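# Place a yellow bar as the top stroke of a 6

## Task

Set one yellow bar down lying flat on the table, running parallel to the wall the arms point toward, roughly 20 cm out from that wall and centred across the table's width, so it forms the upper stroke of the numeral 6. When finished, neither hand may be in contact with any bar.

## Robot and tools

Robot: two arms with five-fingered hands. right_arm has a right hand; left_arm has its mirror-image left hand. Base positions in the scene frame: left_arm (-0.031, +0.356, 0) m with quat_wxyz (+1.000, 0, 0, +0.009); right_arm (+0.002, -0.305, 0) m with quat_wxyz (+1.000, 0, 0, +0.001). A two-camera stand sits behind the arms. Loose objects may occasionally get a brief shove.

Frames: the scene frame has its origin at table-top height, midway between the nominal bases. +z is up, +x runs out over the table toward the faced wall, and +y points toward left_arm. Image sides do not match arm names. Fixed cameras and the table use the scene frame. Each arm's reported end_effector_position (metres), end_effector_quat_wxyz and Hand target, and its offsets, use that arm's own base frame. Rotations turn about the Hand target's position. Readings can be a few cm off, more at long reach.

Hand point: a point fixed to the palm, 0.05 m in front of it and 0.15 m from the wrist flange along the fingers. Its +z runs along straight fingers and +y out of the palm. +x runs across the palm away from the thumb on the right hand, toward the thumb on the left. Straight fingertips reach 0.06-0.07 m past the point and lie 0.06 m behind it (-y). The hand spans 0.08 m on the little-finger side; on the thumb side it spans 0.02 m with the thumb in front of the palm, up to 0.09 m otherwise. A wrist bracket on the little-finger side reaches 0.10 m across and can strike things.

execute_actions(actions, cameras): actions is a list of up to 15 actions. Each action is a list of up to 15 rows; one row is one 1/30 s step, and a short action repeats its last row to fill 15 steps. Each row is one flat list of 28 numbers in [-1, 1] covering both arms. In order: left_arm dx, dy, dz, rx, ry, rz; left hand little, ring, middle, index, thumb_bend, thumb_turn, force_limit, speed; then the same 14 for right_arm. The six pose numbers are offsets from that arm's Hand target at the start of the action, not from the previous row. 1.0 equals 0.6 m or 180 degrees, and rx, ry, rz form one rotation vector. Successive actions add up. Six zeros re-request the current Hand target. The finger and thumb numbers are absolute targets: -1 is straight or open, +1 is curled. For thumb_turn, -1 is beside the palm and +1 is opposite the fingers. force_limit maps -1 to about 0 N and +1 to 10 N (15 N for the two thumb motors). speed rises linearly from almost nothing at -1 to full at +0.48 and stays full up to +1; full travel takes 0.49 s. No value means 'unchanged'. To leave a hand alone, resend its last eight sent numbers. If none were sent yet, send hand_measured plus hand_force_limit and hand_speed. cameras: a list of names, ["all"], [] or null; by default images come only when actions is empty.

move(target, speed, blend, blocking, cameras): target is one 28-number row or a list of up to 15 rows in the same layout. Every row's offsets count from the Hand targets at the start of the call. Paths are straight lines, last at least 0.5 s and at most 10 s in total, and do not avoid obstacles or the other arm. speed is in m/s, 0.002 to 4.3, default 0.25, with rotation up to twice that in rad/s; give one value, or one per target. blend is in metres and rounds corners; 0 stops at each target. The first row's hand numbers apply at once; later rows' hand numbers apply on arrival, once things are at rest. Avoid paths near an arm's own base, which can flip its shoulder. The result adds a 'move:' line: done (within 10 mm and 2 degrees), off_target, moving, held or fault. limits=paced means a pose was clipped; limits=held means steps were withheld. done does not prove there is no contact. blocking=false returns after about 0.5 s while the motion continues.

wait(seconds 0-10) lets time pass. stop() brakes a running move. zoom_image(camera, region [x0, y0, x1, y1], at most 504 by 504 pixels) enlarges part of the newest cam_high, cam_left_wrist or cam_right_wrist image; each is 672x504. show_instructions shows the reference pages. finished_scene(scene) ends the current scene for good; pass the scene number that closes each result.

Control: each step, the commanded orientation is limited to within 40 degrees of the measured one. IK favours position. Hands often rest 1-3 cm (up to 5 cm) short, mostly low; resend the missing distance as an offset. Tiny moves may not start. A blocked arm keeps pushing; command it back past its hand point.

Gripping: with the thumb in front, objects 0.035-0.065 m thick can be held, and handles down to 0.025 m. A motor starts only when its target changes by at least 0.002. For a soft grip, use speed -0.94 or lower. To squeeze harder, raise force_limit and send a target more closed than hand_measured. To loosen, send one more open.

Result lines: Hand target, pose, Joint positions, Joint velocities ('within noise' when still), and Joint torques. Torques include the arm's weight and offsets; numbers 3 and 4 wrap at ±28 N m. hand_measured, hand_stopped_by (moving, target, force, stalled, fault) and hand_load_n are listed in motor order. hand_load_n is positive when the finger is pushed open, and near 0 means the grip is lost. Motor temperatures are shown too. MOTOR HOT appears at 85 °C; at 100 °C that arm goes limp for 30-60 s. Joint ranges (rad): waist ±2.880, shoulder 0 to 3.142, elbow 0 to 3.019 (straight at 2.964), wrist pitch -1.693 to 1.571, wrist yaw ±1.571, wrist roll ±2.094.

Avoid: dropping the bar or letting go while it moves, fast impacts, hard presses, contact or squeezing between the two hands, knocking anything off the table, overloading fingers, and long stretched or straining holds that heat motors.

Each tool is called after "Call:" as name(argument=value, ...), one argument or row to a line, values as JSON.

Reference images:

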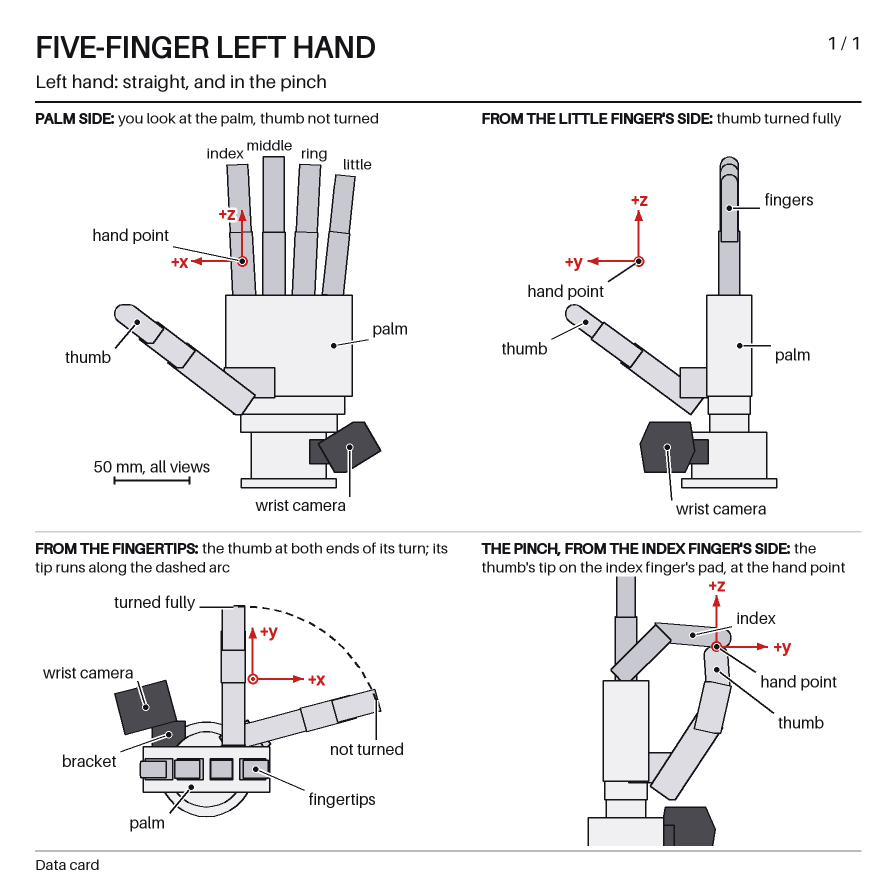

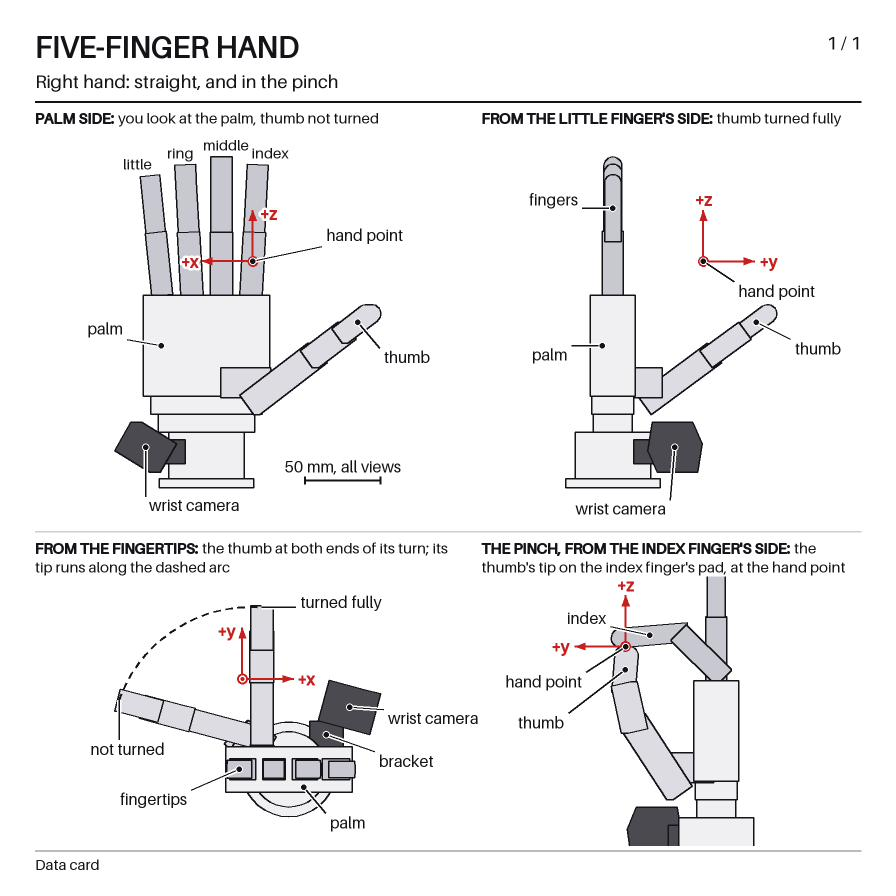

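## Session

Call:
execute_actions(
  actions=[],
)

Scene clock: 0.00 s.
left_arm: end_effector_position=(+0.5198, -0.2615, +0.3617) hand_measured=(-1.000, -1.000, -1.000, -1.000, -1.000, -1.000) hand_load_n=(+0.0, +0.0, +0.0, +0.0, +0.0, +0.0) hand_stopped_by=(target, target, target, target, target, target) hand_force_limit=0.00 hand_speed=-0.80 end_effector_quat_wxyz=(+0.160, -0.095, +0.946, -0.264) | right_arm: end_effector_position=(+0.1956, -0.0145, +0.1946) hand_measured=(-1.000, -1.000, -1.000, -1.000, -1.000, -1.000) hand_load_n=(+0.0, +0.0, +0.0, +0.0, +0.0, +0.0) hand_stopped_by=(target, target, target, target, target, target) hand_force_limit=0.00 hand_speed=-0.80 end_effector_quat_wxyz=(+0.063, +0.954, -0.292, +0.002)
Joint positions: left_arm=[-0.412 1.674 1.997 -1.33 0.294 0.874] | right_arm=[0.159 1.038 0.944 -1.528 0.115 -0.814]
Joint velocities: within noise
Joint torques (N m): no reading
Motor temperatures (°C): left_arm=[32 35 30 34 31 30] | right_arm=[33 31 30 35 32 32]
Heat: left arm: hottest shoulder 35 °C; right arm: hottest wrist pitch 35 °C.
Hand target: left_arm +0.5227, -0.2628, +0.3770; +0.174, -0.091, +0.942, -0.272 | right_arm +0.2017, -0.0135, +0.2009; +0.059, +0.954, -0.293, +0.012

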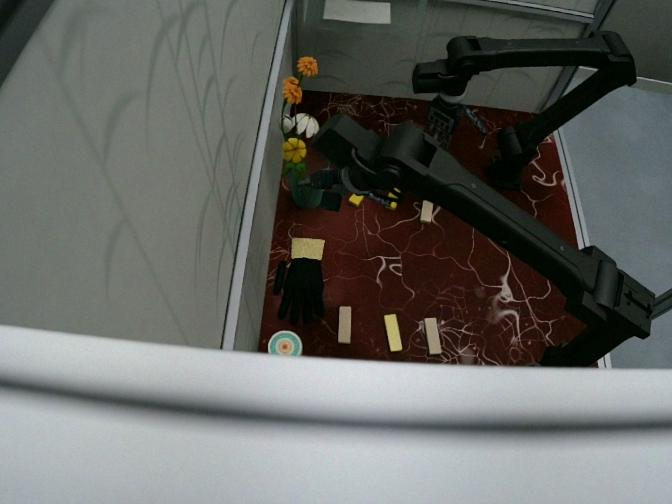

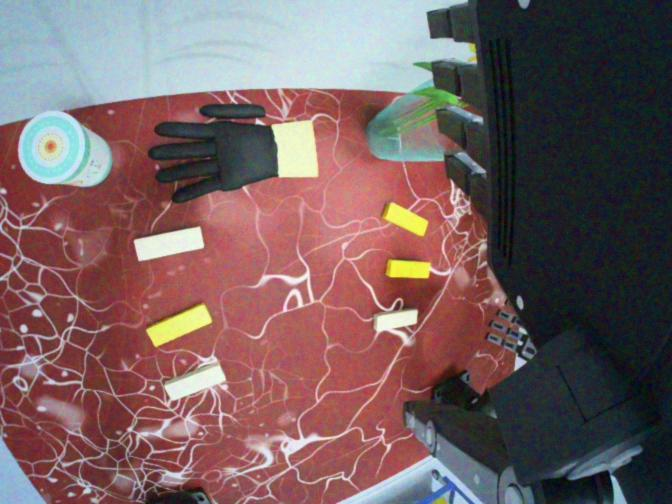

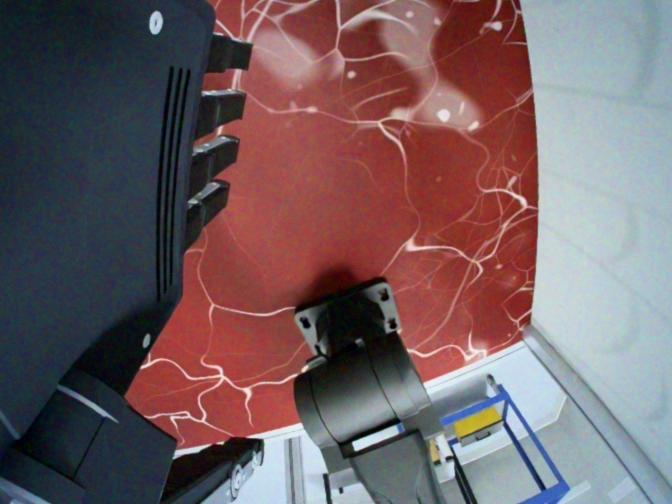

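Call:
zoom_image(
  camera="cam_high",
  region=[220, 80, 620, 370],
)

Call:
zoom_image(
  camera="cam_left_wrist",
  region=[0, 80, 504, 504],
)

Scaled by 1.260 from the camera's 672x504 image, which has a finer 960x720 frame.

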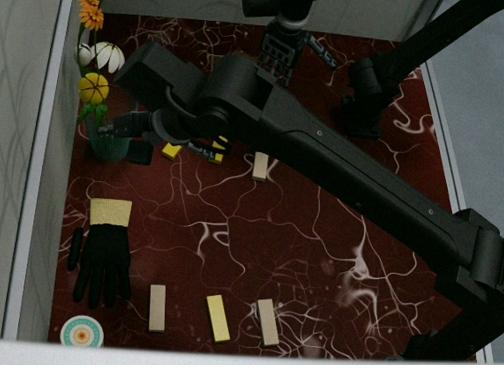

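Scaled by 1.000.

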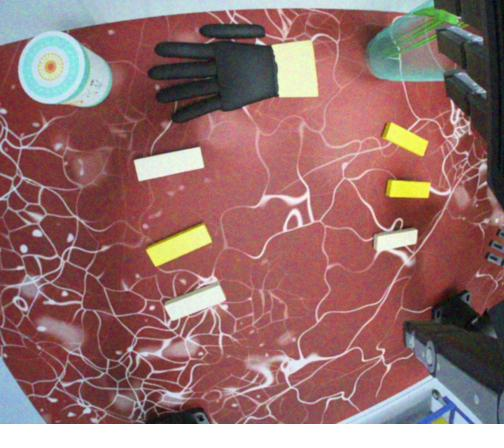

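Call:
move(
  target=[-0.238, 0.271, -0.128, 0.0486, 0.2210, 0.4218, -1,-1,-1,-1,-1,-1,0,0, 0,0,0,0,0,0,-1,-1,-1,-1,-1,-1,0,-0.8],
  cameras=["all"],
)

Scene clock: 14.87 s.
left_arm: end_effector_position=(+0.3865, -0.1057, +0.2944) hand_measured=(-1.000, -1.000, -1.000, -1.000, -1.000, -1.000) hand_load_n=(+0.0, +0.0, +0.0, +0.0, +0.0, +0.0) hand_stopped_by=(target, target, target, target, target, target) hand_force_limit=0.00 hand_speed=0.00 end_effector_quat_wxyz=(-0.007, +0.699, -0.715, +0.013) | right_arm: end_effector_position=(+0.1956, -0.0145, +0.1946) hand_measured=(-1.000, -1.000, -1.000, -1.000, -1.000, -1.000) hand_load_n=(+0.0, +0.0, +0.0, +0.0, +0.0, +0.0) hand_stopped_by=(target, target, target, target, target, target) hand_force_limit=0.00 hand_speed=-0.80 end_effector_quat_wxyz=(+0.063, +0.954, -0.292, +0.002)
Joint positions: left_arm=[-0.166 1.512 1.647 -1.677 0.005 -0.142] | right_arm=[0.159 1.038 0.944 -1.528 0.115 -0.814]
Joint torques (N m): left_arm=[0.03 -11.28 6.23 0.05 -0.11 -0.05] | right_arm=[-0.56 -3.08 9.61 -0.05 0.05 -0.01]
Heat: left arm: hottest shoulder 35 °C; right arm: hottest wrist pitch 35 °C.
Hand target: left_arm +0.3799, -0.1001, +0.3002; -0.001, +0.707, -0.707, +0.000 | right_arm +0.2017, -0.0135, +0.2009; +0.059, +0.954, -0.293, +0.012
Off the commanded pose: left_arm 0.010 m, 2 deg | right_arm 0.009 m, 1 deg.
joint sent to its limit (left arm) — joint 4 (wrist pitch), lower limit. The joint targets still meet the commanded pose.
move: done

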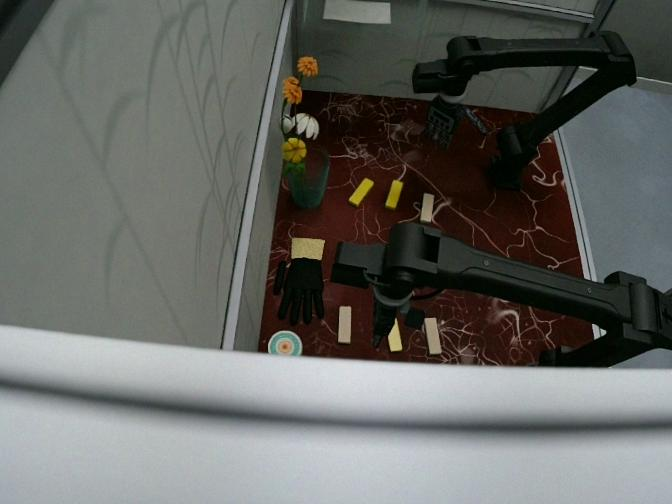

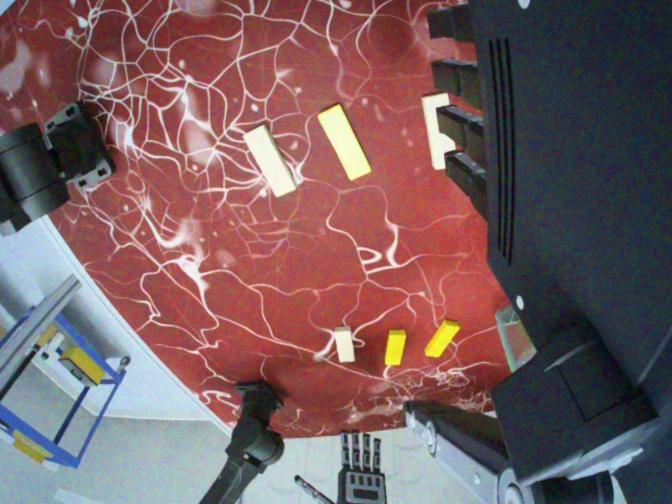

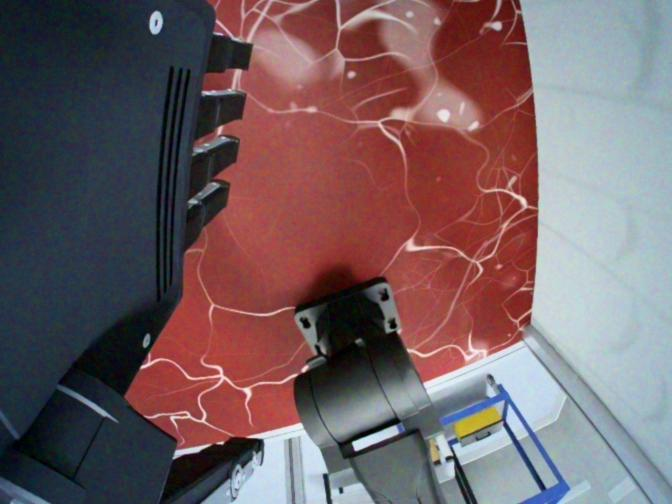

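Call:
move(
  target=[-0.007,-0.110,-0.233, 0.0478,-0.286,0.0981, 0,0,0,0,-1,1,0,0, 0,0,0,0,0,0,-1,-1,-1,-1,-1,-1,0,-0.8],
  cameras=["all"],
)

Scene clock: 44.50 s.
left_arm: end_effector_position=(+0.3767, -0.1610, +0.1578) hand_measured=(+0.000, +0.000, +0.000, +0.000, -1.000, +1.000) hand_load_n=(+0.0, +0.0, +0.0, +0.0, +0.0, +0.0) hand_stopped_by=(target, target, target, target, target, target) hand_force_limit=0.00 hand_speed=0.00 end_effector_quat_wxyz=(-0.358, +0.732, -0.527, +0.240) | right_arm: end_effector_position=(+0.1956, -0.0145, +0.1946) hand_measured=(-1.000, -1.000, -1.000, -1.000, -1.000, -1.000) hand_load_n=(+0.0, +0.0, +0.0, +0.0, +0.0, +0.0) hand_stopped_by=(target, target, target, target, target, target) hand_force_limit=0.00 hand_speed=-0.80 end_effector_quat_wxyz=(+0.063, +0.954, -0.292, +0.002)
Joint positions: left_arm=[-0.584 1.081 0.79 -0.649 -0.679 -0.677] | right_arm=[0.159 1.038 0.944 -1.528 0.115 -0.814]
Joint torques (N m): left_arm=[-2.26 -5.71 6.57 1.96 -0.57 -0.04] | right_arm=[-0.56 -3.08 9.61 -0.05 0.04 0]
Motor temperatures (°C): left_arm=[32 35 32 34 31 30] | right_arm=[33 31 35 35 31 31]
Heat: left arm: hottest shoulder 35 °C; right arm: hottest elbow 35 °C.
Hand target: left_arm +0.3757, -0.1661, +0.1603; -0.357, +0.732, -0.521, +0.254 | right_arm +0.2017, -0.0135, +0.2009; +0.059, +0.954, -0.293, +0.012
Off the commanded pose: left_arm 0.006 m, 2 deg | right_arm 0.009 m, 1 deg.
move: done

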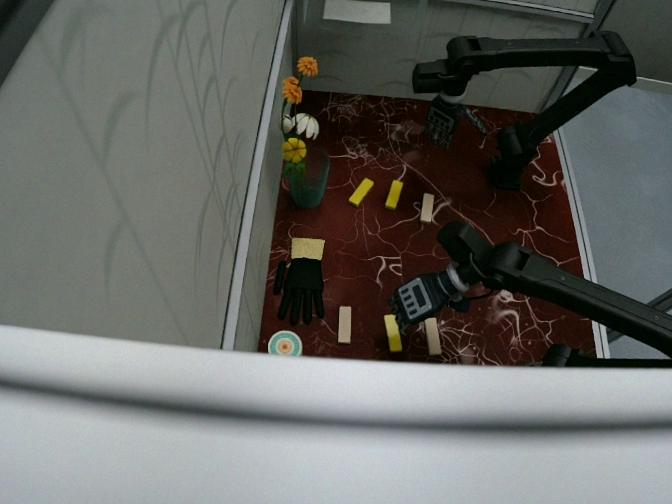

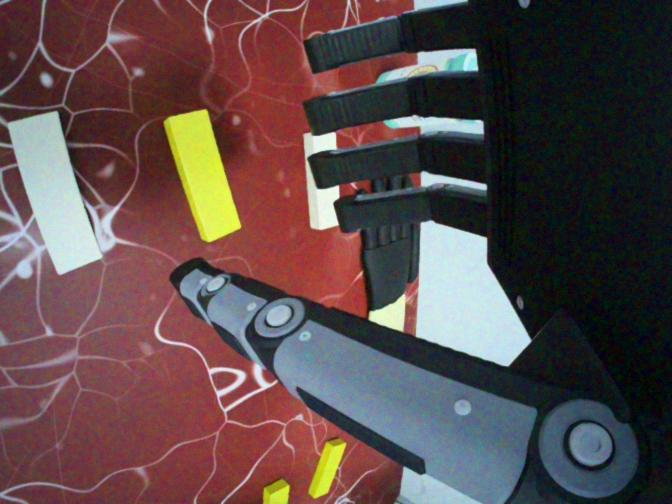

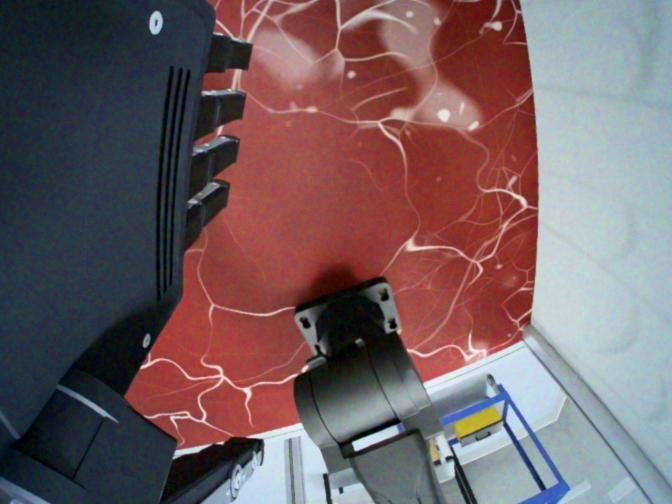

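Call:
move(
  target=[0.018,0.0,-0.117, 0,0,-0.039, 0,0,0,0,-1,1,0,0, 0,0,0,0,0,0,-1,-1,-1,-1,-1,-1,0,-0.8],
  cameras=["cam_high","cam_left_wrist"],
)

Call:
zoom_image(
  camera="cam_high",
  region=[320, 220, 520, 370],
)

Scene clock: 54.13 s.
left_arm: end_effector_position=(+0.3842, -0.1714, +0.0956) hand_measured=(+0.000, +0.000, +0.000, +0.000, -1.000, +1.000) hand_load_n=(+0.0, +0.0, +0.0, +0.0, +0.0, +0.0) hand_stopped_by=(target, target, target, target, target, target) hand_force_limit=0.00 hand_speed=0.00 end_effector_quat_wxyz=(-0.338, +0.699, -0.565, +0.279) | right_arm: end_effector_position=(+0.1956, -0.0145, +0.1946) hand_measured=(-1.000, -1.000, -1.000, -1.000, -1.000, -1.000) hand_load_n=(+0.0, +0.0, +0.0, +0.0, +0.0, +0.0) hand_stopped_by=(target, target, target, target, target, target) hand_force_limit=0.00 hand_speed=-0.80 end_effector_quat_wxyz=(+0.063, +0.954, -0.292, +0.002)
Joint positions: left_arm=[-0.554 1.145 0.634 -0.309 -0.571 -0.535] | right_arm=[0.159 1.038 0.944 -1.528 0.115 -0.814]
Joint torques (N m): left_arm=[0.21 -4.31 6.26 2.17 -0.19 0.25] | right_arm=[-0.56 -3.08 9.61 -0.05 0.05 0]
Heat: left arm: hottest shoulder 35 °C; right arm: hottest elbow 36 °C.
Hand target: left_arm +0.3865, -0.1662, +0.0902; -0.341, +0.699, -0.565, +0.276 | right_arm +0.2017, -0.0135, +0.2009; +0.059, +0.954, -0.293, +0.012
Off the commanded pose: left_arm 0.008 m, 0 deg | right_arm 0.009 m, 1 deg.
move: done
Images, in order (width x height): cam_high 672x504, cam_left_wrist 672x504.

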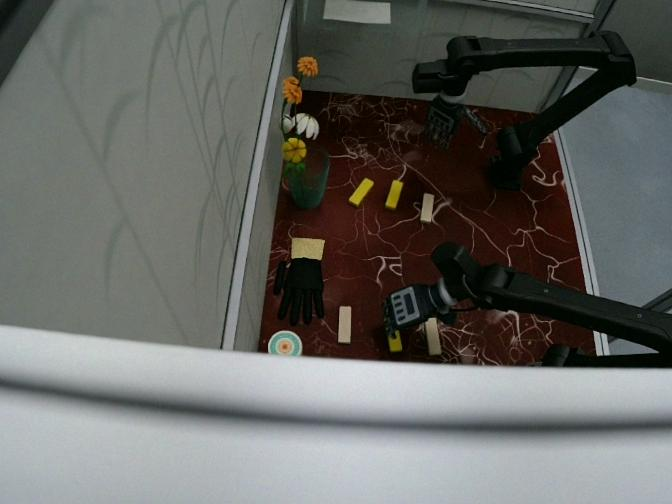

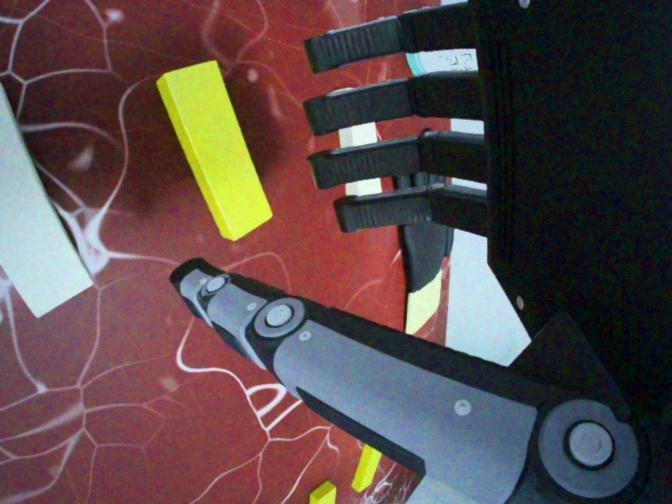

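Scaled by 2.520 from the camera's 672x504 image, which has a finer 960x720 frame.

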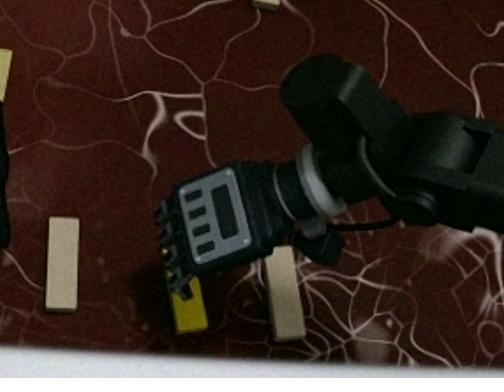

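Call:
move(
  target=[0.0,0.025,-0.058, 0,0,0, 0,0,0,0,-1,1,0,0, 0,0,0,0,0,0,-1,-1,-1,-1,-1,-1,0,-0.8],
  cameras=["cam_high","cam_left_wrist"],
)

Call:
zoom_image(
  camera="cam_high",
  region=[320, 220, 520, 370],
)

Scene clock: 59.80 s.
left_arm: end_effector_position=(+0.3848, -0.1563, +0.0608) hand_measured=(+0.000, +0.000, +0.000, +0.000, -1.000, +1.000) hand_load_n=(+0.0, +0.0, +0.0, +0.0, +0.0, +0.0) hand_stopped_by=(target, target, target, target, target, target) hand_force_limit=0.00 hand_speed=0.00 end_effector_quat_wxyz=(-0.339, +0.699, -0.565, +0.279) | right_arm: end_effector_position=(+0.1956, -0.0145, +0.1946) hand_measured=(-1.000, -1.000, -1.000, -1.000, -1.000, -1.000) hand_load_n=(+0.0, +0.0, +0.0, +0.0, +0.0, +0.0) hand_stopped_by=(target, target, target, target, target, target) hand_force_limit=0.00 hand_speed=-0.80 end_effector_quat_wxyz=(+0.063, +0.954, -0.292, +0.002)
Joint positions: left_arm=[-0.511 1.191 0.556 -0.166 -0.542 -0.499] | right_arm=[0.159 1.038 0.944 -1.528 0.115 -0.814]
Joint torques (N m): left_arm=[0.15 -4.54 5.87 2.19 -0.15 0.28] | right_arm=[-0.56 -3.08 9.61 -0.05 0.05 -0.01]
Heat: left arm: hottest shoulder 35 °C; right arm: hottest elbow 37 °C.
Hand target: left_arm +0.3864, -0.1512, +0.0554; -0.341, +0.699, -0.565, +0.276 | right_arm +0.2017, -0.0135, +0.2009; +0.059, +0.954, -0.293, +0.012
Off the commanded pose: left_arm 0.008 m, 0 deg | right_arm 0.009 m, 1 deg.
move: done
Images, in order (width x height): cam_high 672x504, cam_left_wrist 672x504.

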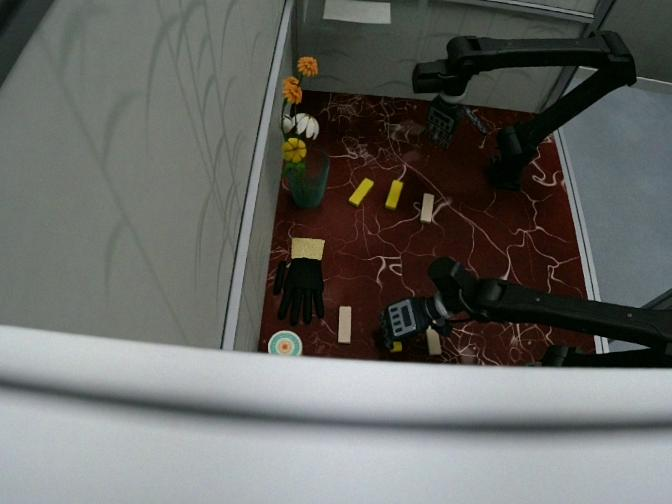

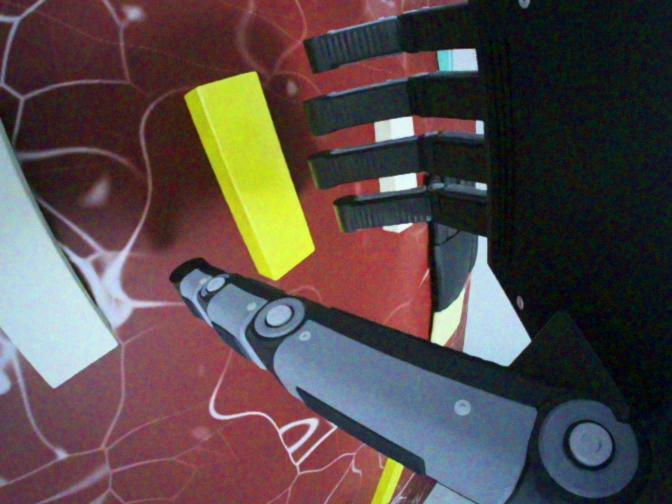

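Scaled by 2.520 from the camera's 672x504 image, which has a finer 960x720 frame.

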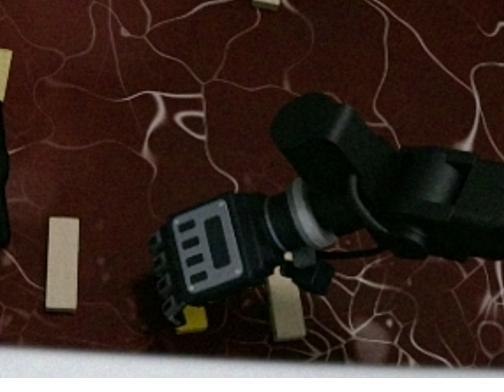

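Call:
move(
  target=[0.0,0.024,-0.05, 0,0,0, 0,0,0,0,-1,1,0,0, 0,0,0,0,0,0,-1,-1,-1,-1,-1,-1,0,-0.8],
  cameras=["cam_high","cam_left_wrist"],
  speed=0.08,
)

Call:
zoom_image(
  camera="cam_high",
  region=[320, 220, 520, 370],
)

Scene clock: 64.90 s.
left_arm: end_effector_position=(+0.3853, -0.1427, +0.0307) hand_measured=(+0.000, +0.000, +0.000, +0.000, -1.000, +1.000) hand_load_n=(+0.0, +0.0, +0.0, +0.0, +0.0, +0.0) hand_stopped_by=(target, target, target, target, target, target) hand_force_limit=0.00 hand_speed=0.00 end_effector_quat_wxyz=(-0.338, +0.699, -0.565, +0.279) | right_arm: end_effector_position=(+0.1956, -0.0145, +0.1946) hand_measured=(-1.000, -1.000, -1.000, -1.000, -1.000, -1.000) hand_load_n=(+0.0, +0.0, +0.0, +0.0, +0.0, +0.0) hand_stopped_by=(target, target, target, target, target, target) hand_force_limit=0.00 hand_speed=-0.80 end_effector_quat_wxyz=(+0.063, +0.954, -0.292, +0.002)
Joint positions: left_arm=[-0.47 1.25 0.495 -0.029 -0.512 -0.464] | right_arm=[0.159 1.038 0.944 -1.528 0.115 -0.814]
Joint torques (N m): left_arm=[0.44 -4.37 5.44 2.25 -0.16 0.26] | right_arm=[-0.56 -3.08 9.61 -0.05 0.05 -0.01]
Heat: left arm: hottest shoulder 35 °C; right arm: hottest elbow 37 °C.
Hand target: left_arm +0.3864, -0.1367, +0.0253; -0.341, +0.699, -0.565, +0.276 | right_arm +0.2017, -0.0135, +0.2009; +0.059, +0.954, -0.293, +0.012
Off the commanded pose: left_arm 0.008 m, 0 deg | right_arm 0.009 m, 1 deg.
move: done
Images, in order (width x height): cam_high 672x504, cam_left_wrist 672x504.

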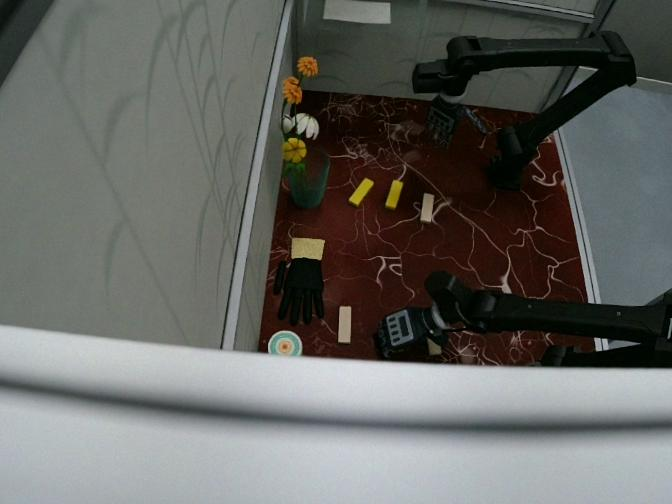

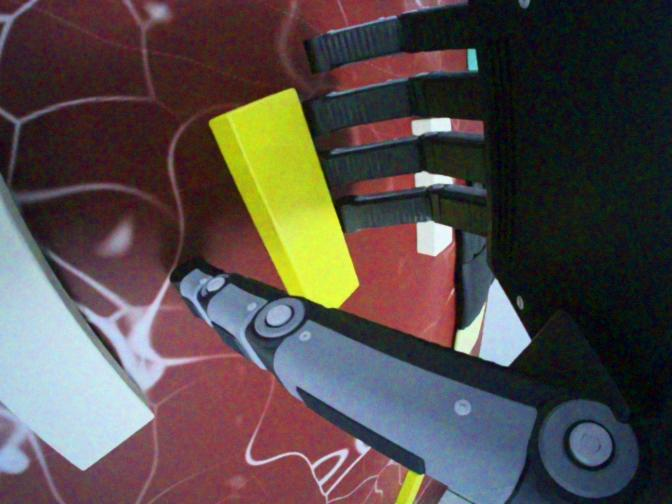

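Scaled by 2.520 from the camera's 672x504 image, which has a finer 960x720 frame.

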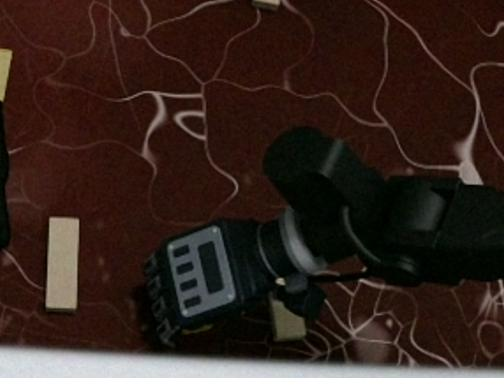

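Call:
move(
  target=[0.0,0.0,-0.006, 0.0081,-0.038,0, 0,0,0,0,-0.7,1,-0.5,-0.5, 0,0,0,0,0,0,-1,-1,-1,-1,-1,-1,0,-0.8],
  cameras=["cam_left_wrist"],
  speed=0.08,
)

Scene clock: 69.93 s.
left_arm: end_effector_position=(+0.3900, -0.1333, +0.0269) hand_measured=(+0.000, +0.000, +0.000, +0.000, -0.700, +1.000) hand_load_n=(+0.0, +0.0, +0.0, +0.0, +0.0, +0.0) hand_stopped_by=(target, target, target, target, target, target) hand_force_limit=-0.50 hand_speed=-0.50 end_effector_quat_wxyz=(-0.381, +0.684, -0.539, +0.310) | right_arm: end_effector_position=(+0.1956, -0.0145, +0.1946) hand_measured=(-1.000, -1.000, -1.000, -1.000, -1.000, -1.000) hand_load_n=(+0.0, +0.0, +0.0, +0.0, +0.0, +0.0) hand_stopped_by=(target, target, target, target, target, target) hand_force_limit=0.00 hand_speed=-0.80 end_effector_quat_wxyz=(+0.063, +0.954, -0.292, +0.002)
Joint positions: left_arm=[-0.483 1.27 0.416 0.184 -0.587 -0.429] | right_arm=[0.159 1.038 0.944 -1.528 0.115 -0.814]
Joint torques (N m): left_arm=[-2.14 -4.07 4.97 2.39 -0.46 0.26] | right_arm=[-0.56 -3.08 9.61 -0.03 0.05 0]
Heat: left arm: hottest shoulder 35 °C; right arm: hottest elbow 37 °C.
Hand target: left_arm +0.3865, -0.1367, +0.0218; -0.383, +0.677, -0.547, +0.310 | right_arm +0.2017, -0.0135, +0.2009; +0.059, +0.954, -0.293, +0.012
Off the commanded pose: left_arm 0.007 m, 1 deg | right_arm 0.009 m, 1 deg.
move: done
Images, in order (width x height): cam_left_wrist 672x504.

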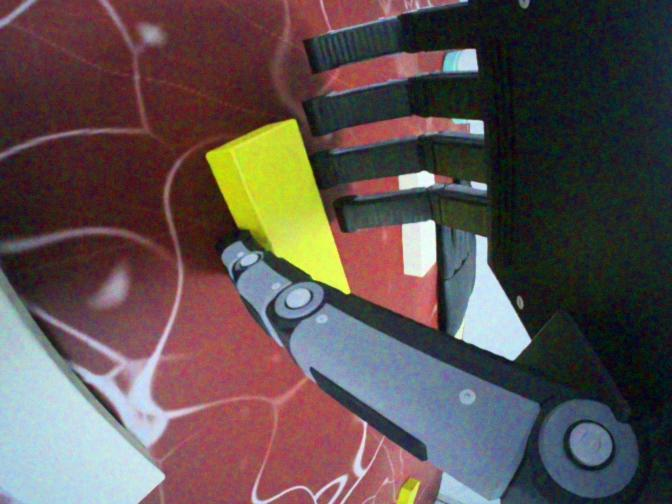

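Call:
move(
  target=[0.0,0.0,0.0, 0,0,0, 0,0,0,0,0.1,1,-0.4,-0.9, 0,0,0,0,0,0,-1,-1,-1,-1,-1,-1,0,-0.8],
  cameras=["cam_left_wrist"],
  speed=0.08,
)

Scene clock: 75.30 s.
left_arm: end_effector_position=(+0.3900, -0.1332, +0.0268) hand_measured=(+0.000, +0.000, +0.000, +0.000, -0.460, +1.000) hand_load_n=(+0.0, +0.0, +5.0, +0.0, +4.5, +3.5) hand_stopped_by=(target, target, target, target, force, target) hand_force_limit=-0.40 hand_speed=-0.90 end_effector_quat_wxyz=(-0.382, +0.684, -0.539, +0.310) | right_arm: end_effector_position=(+0.1956, -0.0145, +0.1946) hand_measured=(-1.000, -1.000, -1.000, -1.000, -1.000, -1.000) hand_load_n=(+0.0, +0.0, +0.0, +0.0, +0.0, +0.0) hand_stopped_by=(target, target, target, target, target, target) hand_force_limit=0.00 hand_speed=-0.80 end_effector_quat_wxyz=(+0.063, +0.954, -0.292, +0.002)
Joint positions: left_arm=[-0.483 1.27 0.416 0.185 -0.587 -0.428] | right_arm=[0.159 1.038 0.944 -1.528 0.115 -0.814]
Joint torques (N m): left_arm=[-2.2 -4.07 4.93 2.33 -0.44 0.25] | right_arm=[-0.56 -3.08 9.61 -0.05 0.05 0]
Heat: left arm: hottest shoulder 35 °C; right arm: hottest elbow 37 °C.
Hand target: left_arm +0.3866, -0.1367, +0.0219; -0.383, +0.677, -0.547, +0.310 | right_arm +0.2017, -0.0135, +0.2009; +0.059, +0.954, -0.293, +0.012
Off the commanded pose: left_arm 0.007 m, 1 deg | right_arm 0.009 m, 1 deg.
move: done
Images, in order (width x height): cam_left_wrist 672x504.

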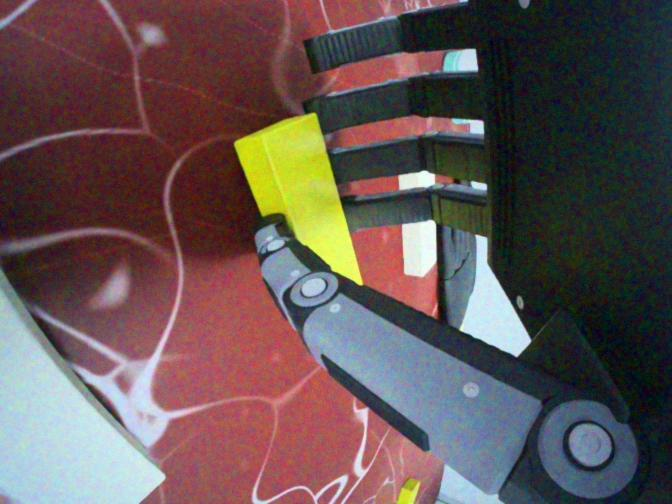

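Call:
move(
  target=[
    [0,0,0.1, 0,0,0, 0,0,0,0,0.1,1,-0.4,-0.9, 0,0,0,0,0,0,-1,-1,-1,-1,-1,-1,0,-0.8],
    [0.181,-0.386,0.1, 0,0,-0.076, 0,0,0,0,0.1,1,-0.4,-0.9, 0,0,0,0,0,0,-1,-1,-1,-1,-1,-1,0,-0.8],
  ],
  cameras=["cam_high","cam_left_wrist"],
  speed=0.12,
  blend=[0.02,0],
)

Call:
zoom_image(
  camera="cam_high",
  region=[240, 160, 440, 310],
)

Scene clock: 84.83 s.
left_arm: end_effector_position=(+0.4823, -0.3466, +0.0641) hand_measured=(+0.000, +0.000, +0.000, +0.000, -0.460, +1.000) hand_load_n=(+0.0, +0.0, +5.0, +0.0, +5.0, +3.0) hand_stopped_by=(target, target, target, target, force, target) hand_force_limit=-0.40 hand_speed=-0.90 end_effector_quat_wxyz=(-0.344, +0.615, -0.624, +0.338) | right_arm: end_effector_position=(+0.1956, -0.0145, +0.1946) hand_measured=(-1.000, -1.000, -1.000, -1.000, -1.000, -1.000) hand_load_n=(+0.0, +0.0, +0.0, +0.0, +0.0, +0.0) hand_stopped_by=(target, target, target, target, target, target) hand_force_limit=0.00 hand_speed=-0.80 end_effector_quat_wxyz=(+0.063, +0.954, -0.292, +0.002)
Joint positions: left_arm=[-0.734 1.641 0.975 -0.041 -0.602 -0.434] | right_arm=[0.159 1.038 0.944 -1.528 0.115 -0.814]
Joint torques (N m): left_arm=[-2.08 -9.93 10.33 1.14 -0.18 0.24] | right_arm=[-0.56 -3.08 9.61 -0.05 0.05 -0.01]
Heat: left arm: hottest shoulder 35 °C; right arm: hottest elbow 38 °C.
Hand target: left_arm +0.4950, -0.3684, +0.0817; -0.343, +0.607, -0.624, +0.353 | right_arm +0.2017, -0.0135, +0.2009; +0.059, +0.954, -0.293, +0.012
Off the commanded pose: left_arm 0.031 m, 2 deg | right_arm 0.009 m, 1 deg.
move: off_target (left_arm)
Images, in order (width x height): cam_high 672x504, cam_left_wrist 672x504.

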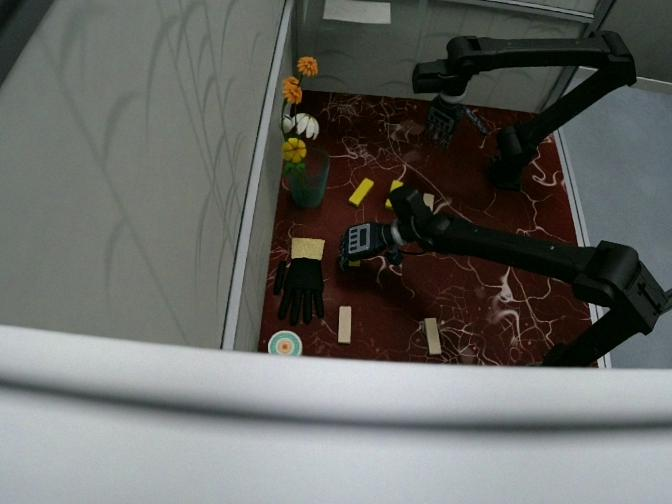

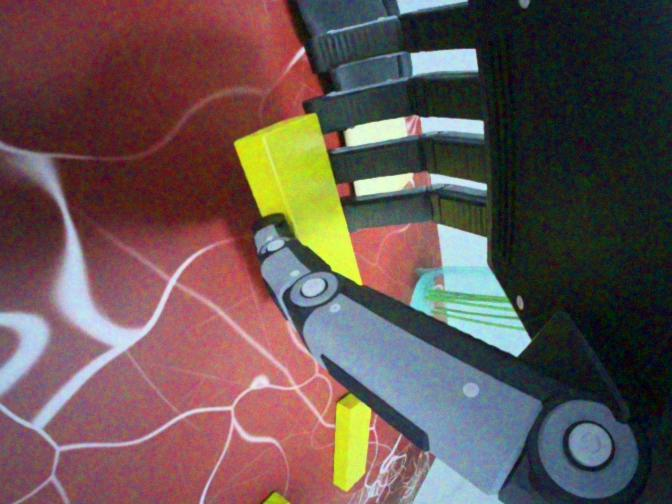

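Scaled by 2.520 from the camera's 672x504 image, which has a finer 960x720 frame.

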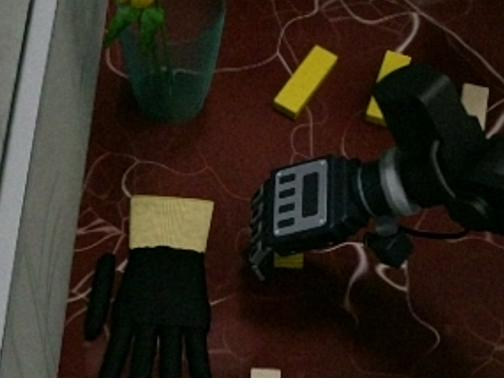

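Call:
zoom_image(
  camera="cam_high",
  region=[440, 80, 640, 230],
)

Call:
zoom_image(
  camera="cam_high",
  region=[460, 230, 660, 380],
)

Call:
zoom_image(
  camera="cam_high",
  region=[200, 60, 400, 210],
)

Call:
zoom_image(
  camera="cam_high",
  region=[200, 230, 400, 380],
)

Scaled by 2.520 from the camera's 672x504 image, which has a finer 960x720 frame.

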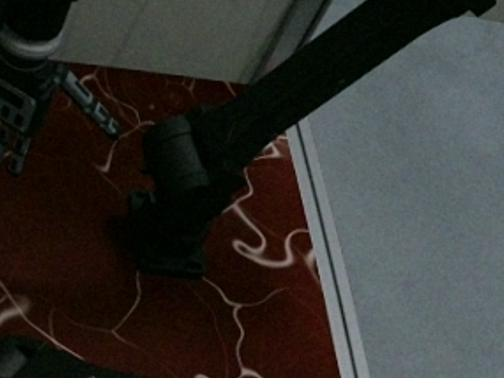

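Scaled by 2.520 from the camera's 672x504 image, which has a finer 960x720 frame.

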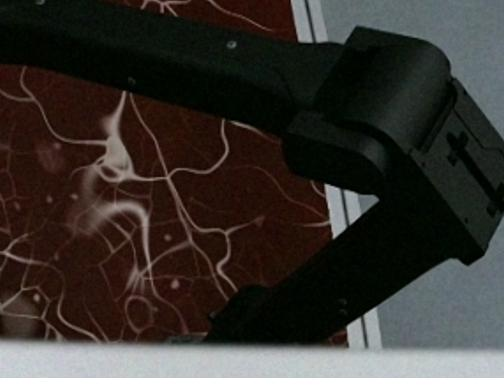

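Scaled by 2.520 from the camera's 672x504 image, which has a finer 960x720 frame.

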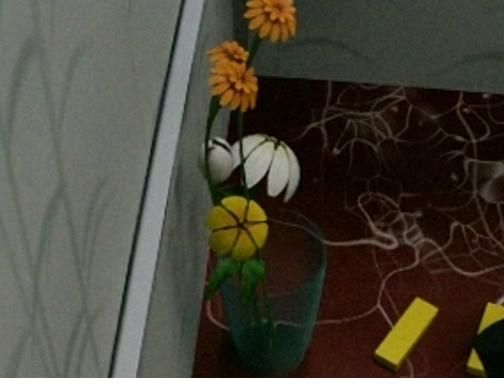

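Scaled by 2.520 from the camera's 672x504 image, which has a finer 960x720 frame.

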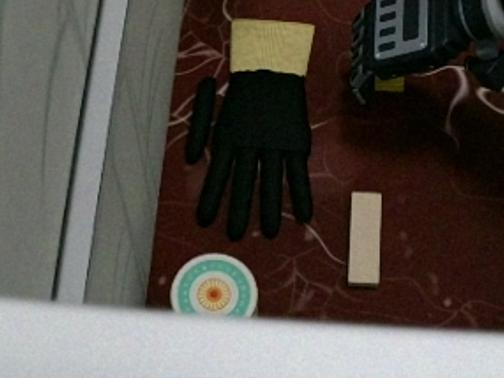

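Call:
move(
  target=[0.052,-0.048,0.0, 0,0,-0.006, 0,0,0,0,0.1,1,-0.4,-0.9, 0,0,0,0,0,0,-1,-1,-1,-1,-1,-1,0,-0.8],
  cameras=["cam_high"],
  speed=0.08,
)

Call:
zoom_image(
  camera="cam_high",
  region=[240, 160, 440, 310],
)

Scene clock: 108.40 s.
left_arm: end_effector_position=(+0.5125, -0.3776, +0.0640) hand_measured=(+0.000, +0.000, +0.000, +0.000, -0.460, +1.000) hand_load_n=(+0.0, +0.0, +5.0, +0.0, +4.5, +3.0) hand_stopped_by=(target, target, target, target, force, target) hand_force_limit=-0.40 hand_speed=-0.90 end_effector_quat_wxyz=(-0.340, +0.608, -0.631, +0.342) | right_arm: end_effector_position=(+0.1956, -0.0145, +0.1946) hand_measured=(-1.000, -1.000, -1.000, -1.000, -1.000, -1.000) hand_load_n=(+0.5, +0.0, +0.0, +0.0, +0.0, +0.0) hand_stopped_by=(target, target, target, target, target, target) hand_force_limit=0.00 hand_speed=-0.80 end_effector_quat_wxyz=(+0.063, +0.954, -0.292, +0.002)
Joint positions: left_arm=[-0.734 1.733 1.098 -0.063 -0.584 -0.418] | right_arm=[0.159 1.038 0.944 -1.528 0.115 -0.814]
Joint torques (N m): left_arm=[-1.67 -11.28 10.52 1.07 -0.16 0.26] | right_arm=[-0.56 -3.08 9.61 -0.03 0.05 0]
Heat: left arm: hottest elbow 36 °C; right arm: hottest elbow 39 °C.
Hand target: left_arm +0.5262, -0.3971, +0.0816; -0.340, +0.601, -0.630, +0.356 | right_arm +0.2017, -0.0135, +0.2009; +0.059, +0.954, -0.293, +0.012
Off the commanded pose: left_arm 0.030 m, 2 deg | right_arm 0.009 m, 1 deg.
move: off_target (left_arm)
Images, in order (width x height): cam_high 672x504.

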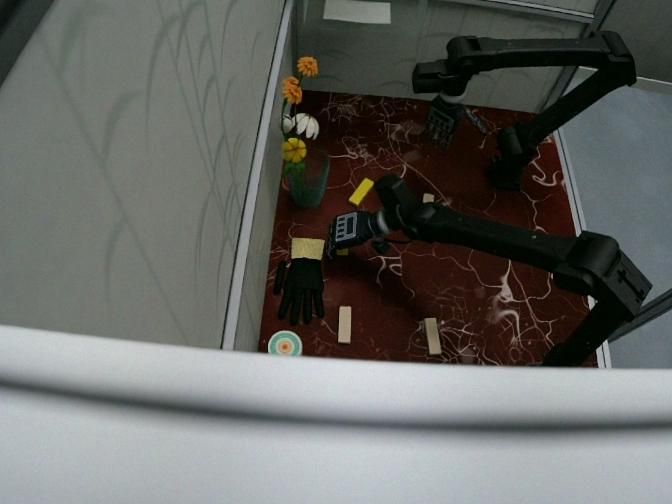

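Scaled by 2.520 from the camera's 672x504 image, which has a finer 960x720 frame.

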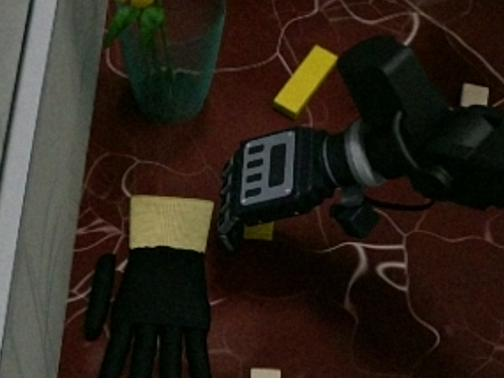

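Call:
move(
  target=[0.0,0.004,-0.055, 0,0,0, 0,0,0,0,0.1,1,-0.4,-0.9, 0,0,0,0,0,0,-1,-1,-1,-1,-1,-1,0,-0.8],
  cameras=["cam_high","cam_left_wrist"],
  speed=0.06,
)

Call:
zoom_image(
  camera="cam_high",
  region=[240, 160, 440, 310],
)

Scene clock: 110.87 s.
left_arm: end_effector_position=(+0.5170, -0.3823, +0.0405) hand_measured=(+0.000, +0.000, +0.000, +0.000, -0.460, +1.000) hand_load_n=(+0.0, +0.0, +5.0, +0.0, +5.0, +3.0) hand_stopped_by=(target, target, target, target, force, target) hand_force_limit=-0.40 hand_speed=-0.90 end_effector_quat_wxyz=(-0.339, +0.607, -0.633, +0.341) | right_arm: end_effector_position=(+0.1956, -0.0145, +0.1946) hand_measured=(-1.000, -1.000, -1.000, -1.000, -1.000, -1.000) hand_load_n=(+0.0, +0.0, +0.0, +0.5, +0.0, +0.0) hand_stopped_by=(target, target, target, target, target, target) hand_force_limit=0.00 hand_speed=-0.80 end_effector_quat_wxyz=(+0.063, +0.954, -0.292, +0.002)
Joint positions: left_arm=[-0.734 1.786 1.099 -0.012 -0.582 -0.416] | right_arm=[0.159 1.038 0.944 -1.528 0.115 -0.814]
Joint torques (N m): left_arm=[-1.38 -11.87 8.1 2.37 -0.16 0.24] | right_arm=[-0.56 -3.08 9.61 -0.05 0.04 -0.01]
Motor temperatures (°C): left_arm=[32 36 37 33 31 30] | right_arm=[33 31 39 34 31 31]
Heat: left arm: hottest elbow 37 °C; right arm: hottest elbow 39 °C.
Hand target: left_arm +0.5263, -0.3948, +0.0488; -0.340, +0.601, -0.630, +0.356 | right_arm +0.2017, -0.0135, +0.2009; +0.059, +0.954, -0.293, +0.012
Off the commanded pose: left_arm 0.017 m, 2 deg | right_arm 0.009 m, 1 deg.
move: off_target (left_arm)
Images, in order (width x height): cam_high 672x504, cam_left_wrist 672x504.

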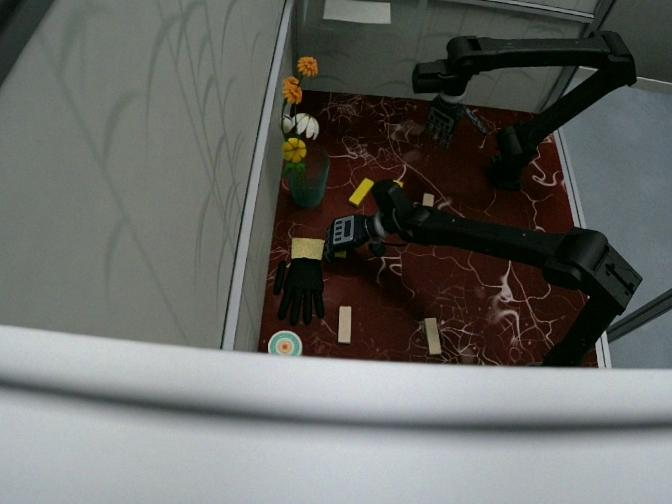

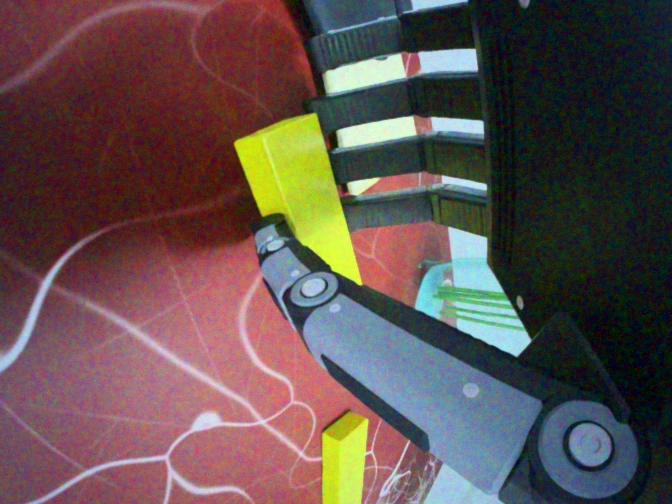

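Scaled by 2.520 from the camera's 672x504 image, which has a finer 960x720 frame.

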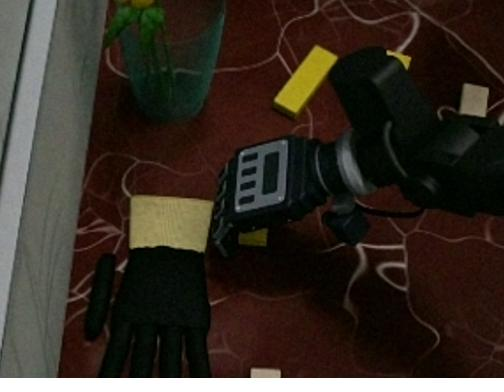

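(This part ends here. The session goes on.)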